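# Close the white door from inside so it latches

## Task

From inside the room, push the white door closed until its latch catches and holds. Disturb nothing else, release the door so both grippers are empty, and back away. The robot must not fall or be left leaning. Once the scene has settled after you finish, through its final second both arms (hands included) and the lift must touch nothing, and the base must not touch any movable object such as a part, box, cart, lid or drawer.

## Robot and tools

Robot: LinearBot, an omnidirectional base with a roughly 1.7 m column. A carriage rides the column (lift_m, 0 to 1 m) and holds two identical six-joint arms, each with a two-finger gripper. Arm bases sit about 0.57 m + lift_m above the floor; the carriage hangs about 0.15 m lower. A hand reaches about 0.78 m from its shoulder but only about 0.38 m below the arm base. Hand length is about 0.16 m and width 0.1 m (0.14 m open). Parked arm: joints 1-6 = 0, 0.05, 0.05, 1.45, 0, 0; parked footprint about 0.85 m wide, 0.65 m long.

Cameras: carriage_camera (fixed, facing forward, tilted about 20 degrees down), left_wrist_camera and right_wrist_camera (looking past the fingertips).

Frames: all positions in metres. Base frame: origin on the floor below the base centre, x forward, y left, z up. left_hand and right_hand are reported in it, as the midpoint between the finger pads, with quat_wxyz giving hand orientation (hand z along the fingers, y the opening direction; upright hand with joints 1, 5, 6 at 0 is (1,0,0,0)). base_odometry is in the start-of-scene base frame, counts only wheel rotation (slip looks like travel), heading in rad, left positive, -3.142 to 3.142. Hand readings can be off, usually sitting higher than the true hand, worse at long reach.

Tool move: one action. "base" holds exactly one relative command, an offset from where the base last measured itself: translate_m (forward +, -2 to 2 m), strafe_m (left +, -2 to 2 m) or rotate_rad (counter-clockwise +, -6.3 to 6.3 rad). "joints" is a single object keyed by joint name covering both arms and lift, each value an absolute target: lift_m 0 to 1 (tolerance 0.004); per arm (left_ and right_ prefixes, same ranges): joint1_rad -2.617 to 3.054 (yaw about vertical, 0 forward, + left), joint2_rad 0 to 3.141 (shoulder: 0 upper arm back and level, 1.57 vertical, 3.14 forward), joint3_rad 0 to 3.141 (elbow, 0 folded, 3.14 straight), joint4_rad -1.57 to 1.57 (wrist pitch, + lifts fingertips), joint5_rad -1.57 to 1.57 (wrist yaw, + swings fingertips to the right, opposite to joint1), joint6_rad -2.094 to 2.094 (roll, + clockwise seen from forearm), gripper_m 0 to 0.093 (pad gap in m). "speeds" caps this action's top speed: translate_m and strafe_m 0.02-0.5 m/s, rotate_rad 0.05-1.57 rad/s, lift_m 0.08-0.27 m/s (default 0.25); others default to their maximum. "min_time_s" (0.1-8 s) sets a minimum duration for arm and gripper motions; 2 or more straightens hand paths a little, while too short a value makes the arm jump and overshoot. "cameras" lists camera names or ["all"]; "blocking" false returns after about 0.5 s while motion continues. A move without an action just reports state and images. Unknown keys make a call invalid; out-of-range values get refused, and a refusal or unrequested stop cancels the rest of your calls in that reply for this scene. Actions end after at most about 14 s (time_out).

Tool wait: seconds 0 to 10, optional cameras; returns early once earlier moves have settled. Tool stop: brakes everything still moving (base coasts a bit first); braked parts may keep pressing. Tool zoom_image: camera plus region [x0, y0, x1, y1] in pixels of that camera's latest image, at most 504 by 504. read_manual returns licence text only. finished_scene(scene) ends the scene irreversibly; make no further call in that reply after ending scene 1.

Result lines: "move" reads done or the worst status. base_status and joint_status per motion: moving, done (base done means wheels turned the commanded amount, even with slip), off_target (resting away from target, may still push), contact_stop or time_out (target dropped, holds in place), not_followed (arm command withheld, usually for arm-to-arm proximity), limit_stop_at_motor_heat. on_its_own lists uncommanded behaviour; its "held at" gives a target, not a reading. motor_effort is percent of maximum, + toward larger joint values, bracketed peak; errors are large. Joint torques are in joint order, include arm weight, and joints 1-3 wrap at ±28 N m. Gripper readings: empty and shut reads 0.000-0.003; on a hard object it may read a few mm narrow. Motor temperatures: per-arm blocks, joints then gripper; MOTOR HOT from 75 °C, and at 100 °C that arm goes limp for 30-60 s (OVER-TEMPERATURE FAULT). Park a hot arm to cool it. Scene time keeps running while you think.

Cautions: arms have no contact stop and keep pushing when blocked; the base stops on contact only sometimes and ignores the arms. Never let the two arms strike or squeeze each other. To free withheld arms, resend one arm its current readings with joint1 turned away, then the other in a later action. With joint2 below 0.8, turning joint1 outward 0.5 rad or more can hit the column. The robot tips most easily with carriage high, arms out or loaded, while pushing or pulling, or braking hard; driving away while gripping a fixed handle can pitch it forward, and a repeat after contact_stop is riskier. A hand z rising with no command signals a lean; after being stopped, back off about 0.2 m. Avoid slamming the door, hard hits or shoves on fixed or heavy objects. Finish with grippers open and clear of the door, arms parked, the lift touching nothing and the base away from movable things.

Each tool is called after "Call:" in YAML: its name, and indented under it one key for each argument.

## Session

Call:
move:

Scene clock: 0.00 s.
Joint torques (N m): no reading
Motor temperatures (°C): left_arm=[29 32 34 29 27 30 27] | right_arm=[30 31 33 29 29 29 31]
base_odometry: x=+0.000 y=+0.000 heading=+0.000
base_status: not commanded
joint_positions: lift_m=+0.300 left_joint1_rad=-0.008 left_joint2_rad=+0.051 left_joint3_rad=+0.041 left_joint4_rad=+1.440 left_joint5_rad=+0.011 left_joint6_rad=+0.011 left_gripper_m=+0.09396 right_joint1_rad=+0.018 right_joint2_rad=+0.067 right_joint3_rad=+0.063 right_joint4_rad=+1.446 right_joint5_rad=+0.039 right_joint6_rad=-0.006 right_gripper_m=+0.09396
joint_status: not commanded
motor_effort: lift_m=+18 drive_wheels=+1
left_hand: x=+0.2522 y=+0.2949 z=+1.3106 quat_wxyz=(+0.997, +0.006, +0.071, +0.001) (m; base frame)
right_hand: x=+0.2488 y=-0.3033 z=+1.3166 quat_wxyz=(+0.998, +0.018, +0.064, +0.005) (m; base frame)
pictures: carriage_camera, left_wrist_camera, right_wrist_camera
Images, in order (width x height): carriage_camera 672x504, left_wrist_camera 672x504, right_wrist_camera 672x504.

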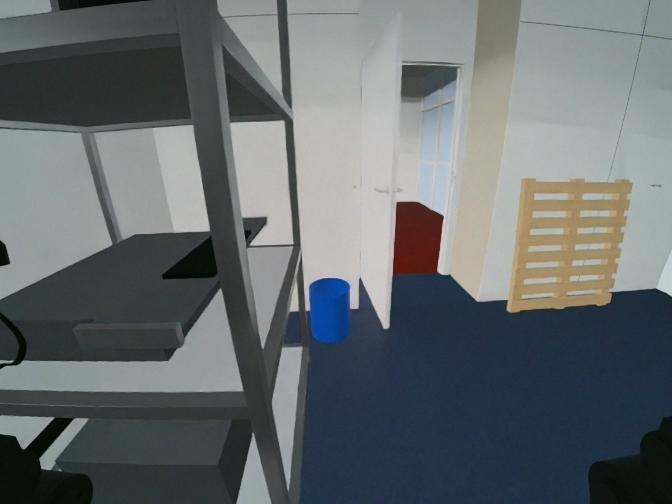

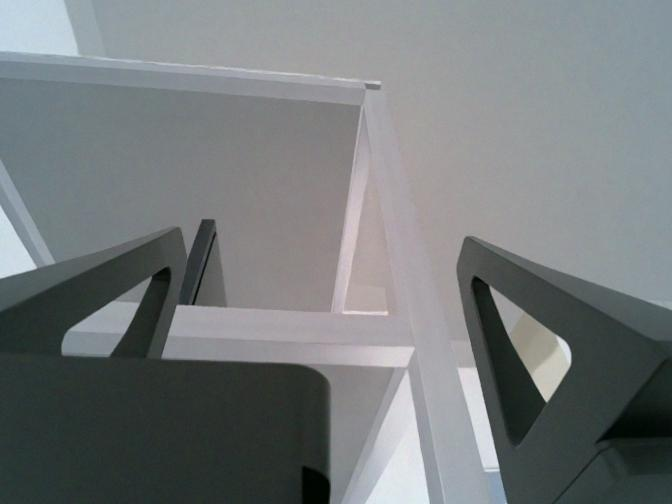

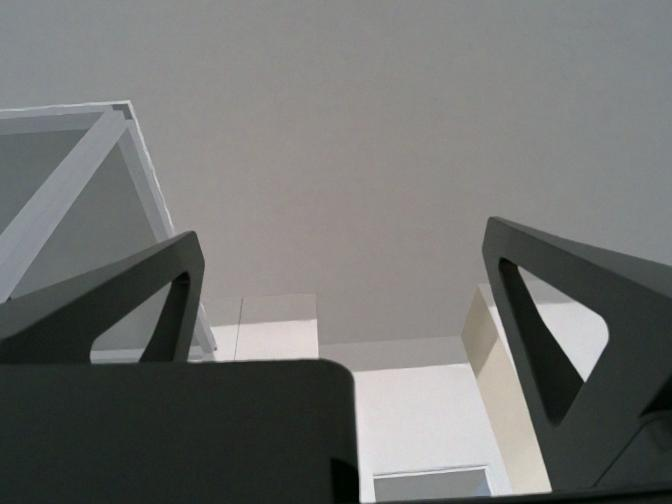

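Call:
move:
  base: {"rotate_rad": 0.06}
  joints: {"lift_m": 0.1, "right_gripper_m": 0.0, "left_gripper_m": 0.0}

Call:
move:
  base: {"strafe_m": -0.58}
  cameras: ["carriage_camera"]

Scene clock: 11.63 s.
Joint torques (N m): left_arm=[-0.05 4.04 5.55 -0.07 0.07 0.03] | right_arm=[-0.17 3.79 6.02 -0.19 -0.11 -0.05]
move: done
base_odometry: x=+0.000 y=+0.000 heading=+0.060
base_status: done
joint_positions: lift_m=+0.100 left_joint1_rad=-0.008 left_joint2_rad=+0.051 left_joint3_rad=+0.041 left_joint4_rad=+1.440 left_joint5_rad=+0.011 left_joint6_rad=+0.011 left_gripper_m=+0.00066 right_joint1_rad=+0.018 right_joint2_rad=+0.067 right_joint3_rad=+0.063 right_joint4_rad=+1.446 right_joint5_rad=+0.039 right_joint6_rad=-0.006 right_gripper_m=+0.00010
joint_status: all done
motor_effort: lift_m=+19(20) drive_wheels=-1(7)
left_hand: x=+0.2522 y=+0.2949 z=+1.1105 quat_wxyz=(+0.997, +0.006, +0.071, +0.001) (m; base frame)
right_hand: x=+0.2489 y=-0.3033 z=+1.1165 quat_wxyz=(+0.998, +0.018, +0.065, +0.005) (m; base frame)
pictures: none

Scene clock: 15.03 s.
Joint torques (N m): left_arm=[-0.17 3.93 5.56 -0.12 0.09 0.07] | right_arm=[-0.08 3.84 6.11 -0.2 -0.11 -0.06]
move: done
base_odometry: x=+0.034 y=-0.579 heading=+0.059
base_status: done
joint_positions: lift_m=+0.100 left_joint1_rad=-0.007 left_joint2_rad=+0.051 left_joint3_rad=+0.041 left_joint4_rad=+1.440 left_joint5_rad=+0.011 left_joint6_rad=+0.011 left_gripper_m=+0.00066 right_joint1_rad=+0.019 right_joint2_rad=+0.067 right_joint3_rad=+0.063 right_joint4_rad=+1.446 right_joint5_rad=+0.039 right_joint6_rad=-0.006 right_gripper_m=+0.00010
joint_status: not commanded
motor_effort: lift_m=+19(19) drive_wheels=-4(18)
left_hand: x=+0.2522 y=+0.2949 z=+1.1105 quat_wxyz=(+0.997, +0.006, +0.071, +0.001) (m; base frame)
right_hand: x=+0.2489 y=-0.3032 z=+1.1165 quat_wxyz=(+0.998, +0.018, +0.065, +0.005) (m; base frame)
pictures: carriage_camera
Images, in order (width x height): carriage_camera 672x504.

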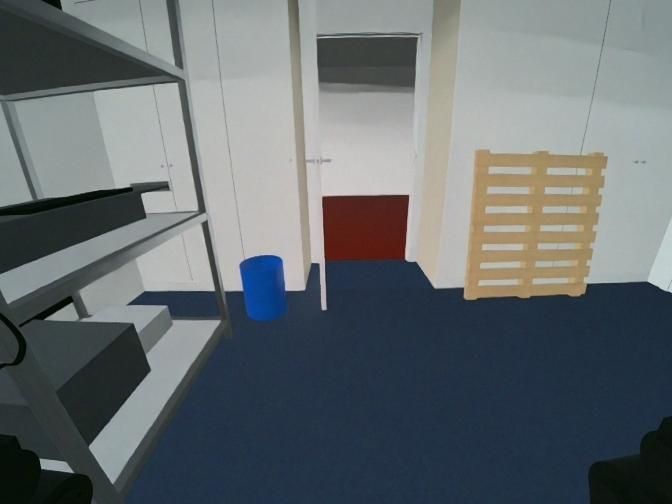

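Call:
move:
  base: {"translate_m": 1.38}
  joints: {"left_joint1_rad": 0, "left_joint2_rad": 2.19, "left_joint3_rad": 1.28, "left_joint4_rad": 0.92}
  min_time_s: 2

Call:
move:
  base: {"strafe_m": -0.38}
  speeds: {"strafe_m": 0.2}

Call:
move:
  base: {"translate_m": 0.16}
  joints: {"left_joint1_rad": -0.5, "left_joint2_rad": 2.45, "left_joint3_rad": 1.77, "left_joint4_rad": 0.68}
  min_time_s: 2
  cameras: ["carriage_camera"]

Scene clock: 30.73 s.
Joint torques (N m): left_arm=[-4.59 -1.29 27.64 0.43 -3.85 0.1] | right_arm=[-0.16 3.84 6.02 -0.16 -0.11 -0.06]
Motor temperatures (°C): left_arm=[29 33 40 30 28 30 27] | right_arm=[30 33 34 29 29 29 31]
move: contact_stop
base_odometry: x=+1.395 y=-0.499 heading=+0.064
base_status: translate_m contact_stop (by the wheels' count: +1.363 of +1.380)
joint_positions: lift_m=+0.100 left_joint1_rad=+0.057 left_joint2_rad=+2.086 left_joint3_rad=+1.025 left_joint4_rad=+1.081 left_joint5_rad=+0.350 left_joint6_rad=+0.011 left_gripper_m=+0.00064 right_joint1_rad=+0.018 right_joint2_rad=+0.067 right_joint3_rad=+0.063 right_joint4_rad=+1.443 right_joint5_rad=+0.039 right_joint6_rad=-0.006 right_gripper_m=+0.00010
joint_status: left_joint1_rad off_target (ended at +0.057, target +0.000); left_joint3_rad off_target (ended at +1.025, target +1.280); left_joint4_rad off_target (ended at +1.080, target +0.920); the others done
motor_effort: lift_m=+17(19) drive_wheels=+28(82)
left_hand: x=+0.7771 y=+0.2697 z=+0.8444 quat_wxyz=(+0.707, +0.108, +0.692, -0.098) (m; base frame)
right_hand: x=+0.2497 y=-0.3033 z=+1.1166 quat_wxyz=(+0.998, +0.018, +0.066, +0.004) (m; base frame)
pictures: none

not run: a stop that you did not command came earlier in this reply.

not run: a stop that you did not command came earlier in this reply.

Call:
move:
  base: {"translate_m": -0.1}
  cameras: ["carriage_camera"]

Scene clock: 36.93 s.
Joint torques (N m): left_arm=[-0.05 -11.69 8.23 1.89 -0.12 0.04] | right_arm=[-0.05 3.85 6.05 -0.22 -0.11 -0.04]
Motor temperatures (°C): left_arm=[30 33 54 30 32 30 28] | right_arm=[30 33 34 29 29 29 31]
move: done
base_odometry: x=+1.295 y=-0.506 heading=+0.065
base_status: done
joint_positions: lift_m=+0.100 left_joint1_rad=-0.002 left_joint2_rad=+2.182 left_joint3_rad=+1.255 left_joint4_rad=+0.928 left_joint5_rad=+0.026 left_joint6_rad=+0.011 left_gripper_m=+0.00064 right_joint1_rad=+0.018 right_joint2_rad=+0.067 right_joint3_rad=+0.063 right_joint4_rad=+1.444 right_joint5_rad=+0.039 right_joint6_rad=-0.006 right_gripper_m=+0.00010
joint_status: not commanded
on_its_own: left_joint1_rad moved -0.060 to your old target +0.000; left_joint3_rad moved +0.230 to your old target +1.280; left_joint4_rad moved -0.152 to your old target +0.920
motor_effort: lift_m=+17(17) drive_wheels=-4(20)
left_hand: x=+0.8296 y=+0.2912 z=+0.8513 quat_wxyz=(+0.708, +0.014, +0.706, -0.006) (m; base frame)
right_hand: x=+0.2495 y=-0.3033 z=+1.1166 quat_wxyz=(+0.998, +0.018, +0.066, +0.004) (m; base frame)
pictures: carriage_camera
Images, in order (width x height): carriage_camera 672x504.

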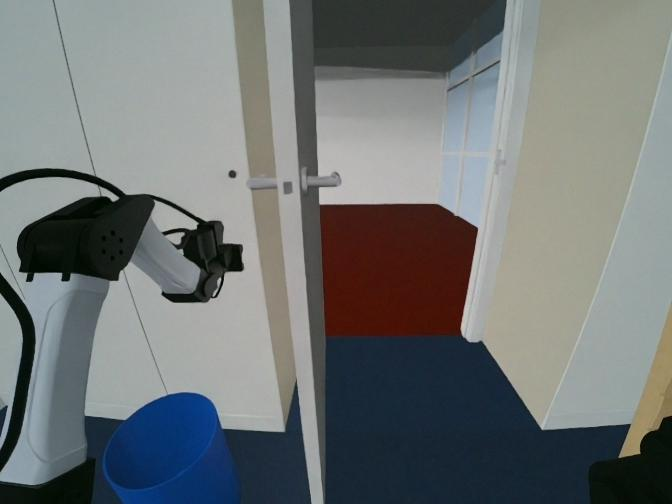

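Call:
move:
  base: {"strafe_m": -0.47}
  speeds: {"strafe_m": 0.25}
  cameras: ["carriage_camera"]

Call:
move:
  base: {"translate_m": 0.18}
  joints: {"left_joint1_rad": -0.5, "left_joint2_rad": 2.45, "left_joint3_rad": 1.77, "left_joint4_rad": 0.68}
  min_time_s: 2
  cameras: ["carriage_camera"]

Scene clock: 48.00 s.
Joint torques (N m): left_arm=[-0.08 -11.67 8.21 1.93 0.24 0.07] | right_arm=[0.1 3.81 6.08 -0.17 -0.08 -0.04]
Motor temperatures (°C): left_arm=[30 38 52 32 30 30 28] | right_arm=[30 33 34 29 29 29 31]
move: done
base_odometry: x=+1.325 y=-0.975 heading=+0.065
base_status: done
joint_positions: lift_m=+0.100 left_joint1_rad=-0.001 left_joint2_rad=+2.182 left_joint3_rad=+1.255 left_joint4_rad=+0.925 left_joint5_rad=-0.002 left_joint6_rad=+0.008 left_gripper_m=+0.00064 right_joint1_rad=+0.018 right_joint2_rad=+0.067 right_joint3_rad=+0.063 right_joint4_rad=+1.444 right_joint5_rad=+0.039 right_joint6_rad=-0.006 right_gripper_m=+0.00010
joint_status: not commanded
motor_effort: lift_m=+17(18) drive_wheels=+1(17)
left_hand: x=+0.8297 y=+0.2967 z=+0.8504 quat_wxyz=(+0.707, +0.003, +0.708, +0.003) (m; base frame)
right_hand: x=+0.2495 y=-0.3033 z=+1.1166 quat_wxyz=(+0.998, +0.018, +0.066, +0.004) (m; base frame)
pictures: carriage_camera
Images, in order (width x height): carriage_camera 672x504.

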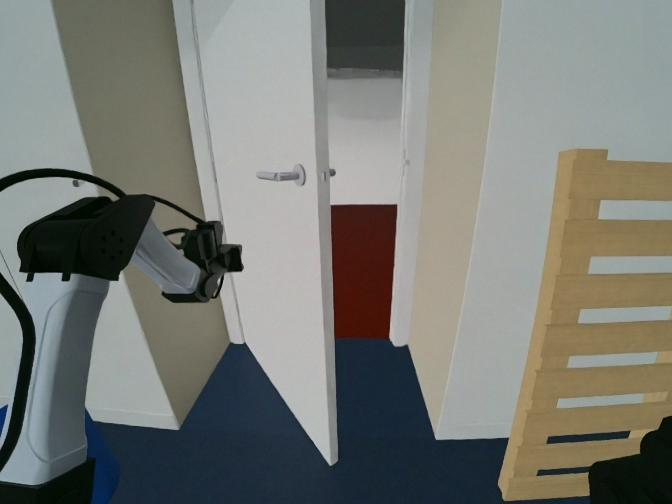

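Scene clock: 50.30 s.
Joint torques (N m): left_arm=[-0.35 -13.71 9.22 1.91 0.25 0.07] | right_arm=[-0.08 3.82 6.11 -0.15 -0.09 -0.05]
move: done
base_odometry: x=+1.505 y=-0.963 heading=+0.064
base_status: done
joint_positions: lift_m=+0.100 left_joint1_rad=-0.496 left_joint2_rad=+2.436 left_joint3_rad=+1.741 left_joint4_rad=+0.690 left_joint5_rad=-0.003 left_joint6_rad=+0.009 left_gripper_m=+0.00064 right_joint1_rad=+0.018 right_joint2_rad=+0.067 right_joint3_rad=+0.063 right_joint4_rad=+1.443 right_joint5_rad=+0.039 right_joint6_rad=-0.006 right_gripper_m=+0.00010
joint_status: all done
motor_effort: lift_m=+18(18) drive_wheels=-1(14)
left_hand: x=+0.8270 y=-0.0336 z=+0.8533 quat_wxyz=(+0.685, +0.176, +0.687, -0.169) (m; base frame)
right_hand: x=+0.2497 y=-0.3033 z=+1.1165 quat_wxyz=(+0.998, +0.018, +0.066, +0.004) (m; base frame)
pictures: carriage_camera
Images, in order (width x height): carriage_camera 672x504.

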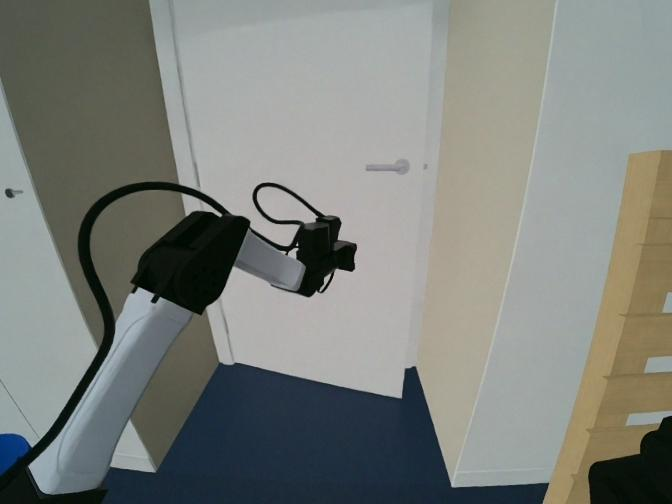

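Call:
move:
  base: {"strafe_m": 0.17}
  joints: {"left_joint1_rad": 0, "left_joint2_rad": 0.05, "left_joint3_rad": 0.05, "left_joint4_rad": 1.45, "right_joint1_rad": 0, "right_joint2_rad": 2.45, "right_joint3_rad": 1.77, "right_joint4_rad": 0.68, "right_joint5_rad": 0}
  min_time_s: 2

Call:
move:
  base: {"translate_m": 0.3}
  speeds: {"translate_m": 0.2}
  cameras: ["carriage_camera"]

Scene clock: 61.93 s.
Joint torques (N m): left_arm=[0.53 3.07 4.46 0.06 0.19 0.1] | right_arm=[-0.53 -13.39 10.19 2.2 -0.18 -0.04]
move: done
base_odometry: x=+1.494 y=-0.794 heading=+0.064
base_status: done
joint_positions: lift_m=+0.100 left_joint1_rad=-0.006 left_joint2_rad=+0.057 left_joint3_rad=+0.057 left_joint4_rad=+1.434 left_joint5_rad=+0.001 left_joint6_rad=+0.009 left_gripper_m=+0.00064 right_joint1_rad=+0.006 right_joint2_rad=+2.441 right_joint3_rad=+1.743 right_joint4_rad=+0.683 right_joint5_rad=+0.013 right_joint6_rad=-0.006 right_gripper_m=+0.00010
joint_status: all done
motor_effort: lift_m=+18(18) drive_wheels=-1(15)
left_hand: x=+0.2502 y=+0.2968 z=+1.1150 quat_wxyz=(+0.998, +0.001, +0.068, +0.001) (m; base frame)
right_hand: x=+0.9112 y=-0.2953 z=+0.8489 quat_wxyz=(+0.702, +0.000, +0.713, -0.005) (m; base frame)
pictures: none

Scene clock: 64.53 s.
Joint torques (N m): left_arm=[0.28 2.99 4.52 0 0.2 0.06] | right_arm=[-0.62 -13.33 10.11 2.2 -0.18 -0.04]
move: done
base_odometry: x=+1.794 y=-0.774 heading=+0.064
base_status: done
joint_positions: lift_m=+0.100 left_joint1_rad=-0.006 left_joint2_rad=+0.057 left_joint3_rad=+0.057 left_joint4_rad=+1.440 left_joint5_rad=+0.001 left_joint6_rad=+0.009 left_gripper_m=+0.00064 right_joint1_rad=+0.006 right_joint2_rad=+2.441 right_joint3_rad=+1.743 right_joint4_rad=+0.683 right_joint5_rad=+0.013 right_joint6_rad=-0.006 right_gripper_m=+0.00010
joint_status: not commanded
motor_effort: lift_m=+18(18) drive_wheels=-2(14)
left_hand: x=+0.2488 y=+0.2968 z=+1.1152 quat_wxyz=(+0.998, +0.001, +0.065, +0.001) (m; base frame)
right_hand: x=+0.9112 y=-0.2953 z=+0.8489 quat_wxyz=(+0.702, +0.000, +0.713, -0.005) (m; base frame)
pictures: carriage_camera
Images, in order (width x height): carriage_camera 672x504.

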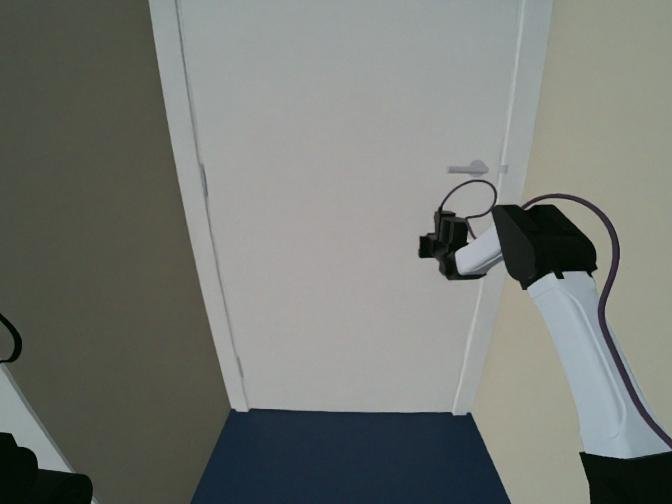

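Call:
move:
  base: {"translate_m": 0.08}
  speeds: {"translate_m": 0.1}
  cameras: ["carriage_camera"]

Call:
zoom_image:
  camera: "carriage_camera"
  region: [420, 60, 600, 240]

Scene clock: 71.13 s.
Joint torques (N m): left_arm=[0.34 3.3 4.97 -0.09 0.19 0.09] | right_arm=[-1.33 1.7 24.38 4.27 -0.2 -0.03]
Motor temperatures (°C): left_arm=[30 38 46 33 29 30 28] | right_arm=[30 39 38 32 29 29 31]
move: contact_stop
base_odometry: x=+1.864 y=-0.770 heading=+0.061
base_status: translate_m contact_stop (by the wheels' count: +0.070 of +0.080)
joint_positions: lift_m=+0.100 left_joint1_rad=-0.006 left_joint2_rad=+0.054 left_joint3_rad=+0.054 left_joint4_rad=+1.450 left_joint5_rad=+0.002 left_joint6_rad=+0.009 left_gripper_m=+0.00064 right_joint1_rad=+0.013 right_joint2_rad=+2.278 right_joint3_rad=+1.595 right_joint4_rad=+0.498 right_joint5_rad=+0.016 right_joint6_rad=-0.006 right_gripper_m=+0.00010
joint_status: not commanded
motor_effort: lift_m=+17(18) drive_wheels=+22(46)
left_hand: x=+0.2468 y=+0.2966 z=+1.1146 quat_wxyz=(+0.998, +0.001, +0.061, +0.001) (m; base frame)
right_hand: x=+0.8783 y=-0.2915 z=+0.8414 quat_wxyz=(+0.639, -0.002, +0.769, -0.004) (m; base frame)
pictures: carriage_camera
Images, in order (width x height): carriage_camera 672x504.

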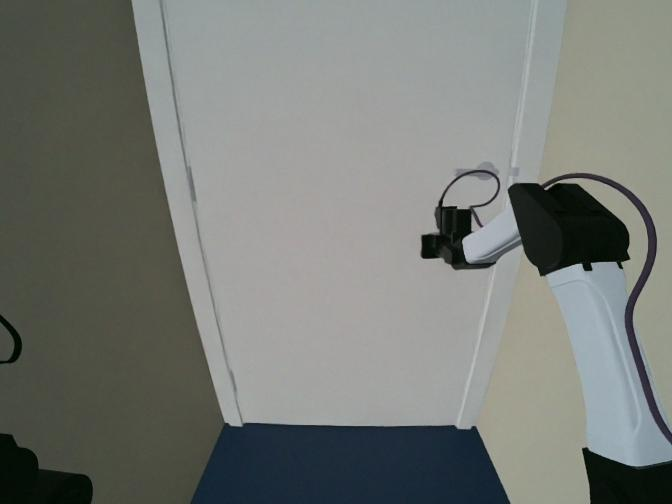

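Scaled by 2.800 from the camera's 672x504 image, which has a finer 960x720 frame.

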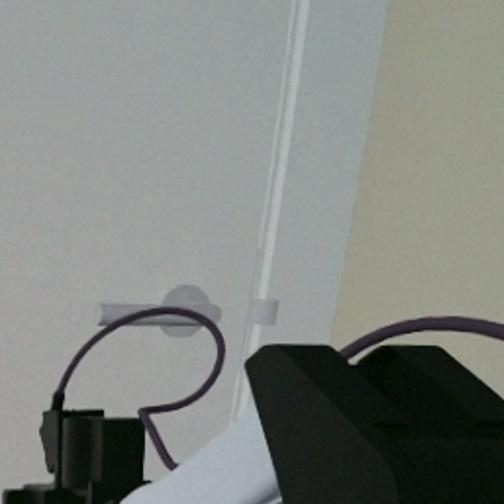

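Call:
move:
  base: {"translate_m": -0.25}
  speeds: {"translate_m": 0.25}
  cameras: ["carriage_camera"]

Call:
zoom_image:
  camera: "carriage_camera"
  region: [380, 60, 560, 240]

Scene clock: 77.17 s.
Joint torques (N m): left_arm=[0.35 3.44 4.92 -0.16 0.19 0.08] | right_arm=[-0.7 -13.23 10.17 2.28 -0.19 -0.04]
move: done
base_odometry: x=+1.614 y=-0.785 heading=+0.060
base_status: done
joint_positions: lift_m=+0.100 left_joint1_rad=-0.006 left_joint2_rad=+0.054 left_joint3_rad=+0.053 left_joint4_rad=+1.450 left_joint5_rad=+0.002 left_joint6_rad=+0.009 left_gripper_m=+0.00064 right_joint1_rad=+0.007 right_joint2_rad=+2.439 right_joint3_rad=+1.745 right_joint4_rad=+0.673 right_joint5_rad=+0.013 right_joint6_rad=-0.006 right_gripper_m=+0.00010
joint_status: not commanded
motor_effort: lift_m=+17(17) drive_wheels=-4(22)
left_hand: x=+0.2469 y=+0.2966 z=+1.1144 quat_wxyz=(+0.998, +0.002, +0.061, +0.001) (m; base frame)
right_hand: x=+0.9112 y=-0.2944 z=+0.8490 quat_wxyz=(+0.700, +0.000, +0.715, -0.004) (m; base frame)
pictures: carriage_camera
Images, in order (width x height): carriage_camera 672x504.

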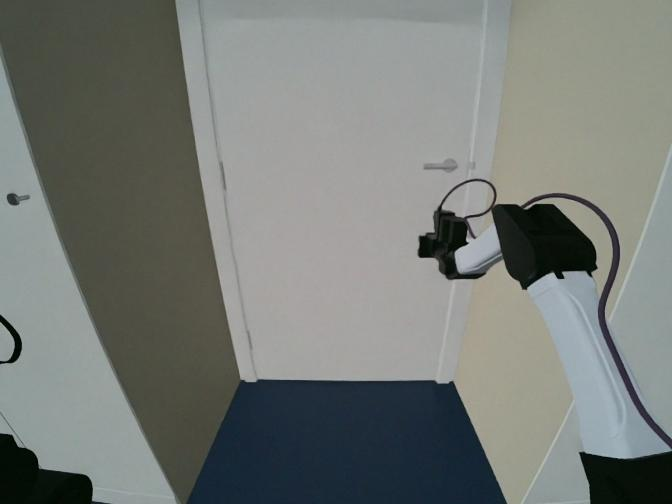

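Scaled by 2.800 from the camera's 672x504 image, which has a finer 960x720 frame.

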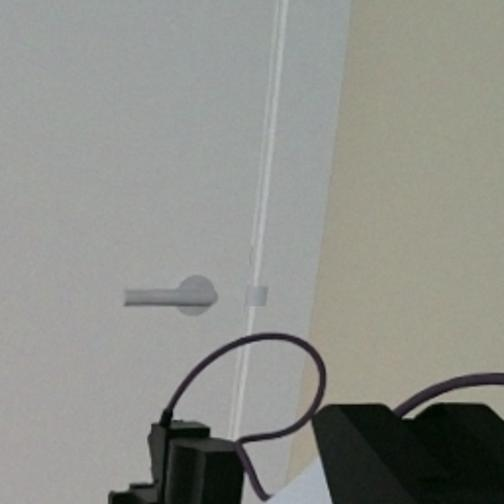

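Call:
finished_scene:
  scene: 3

The scene is finished: the task was done.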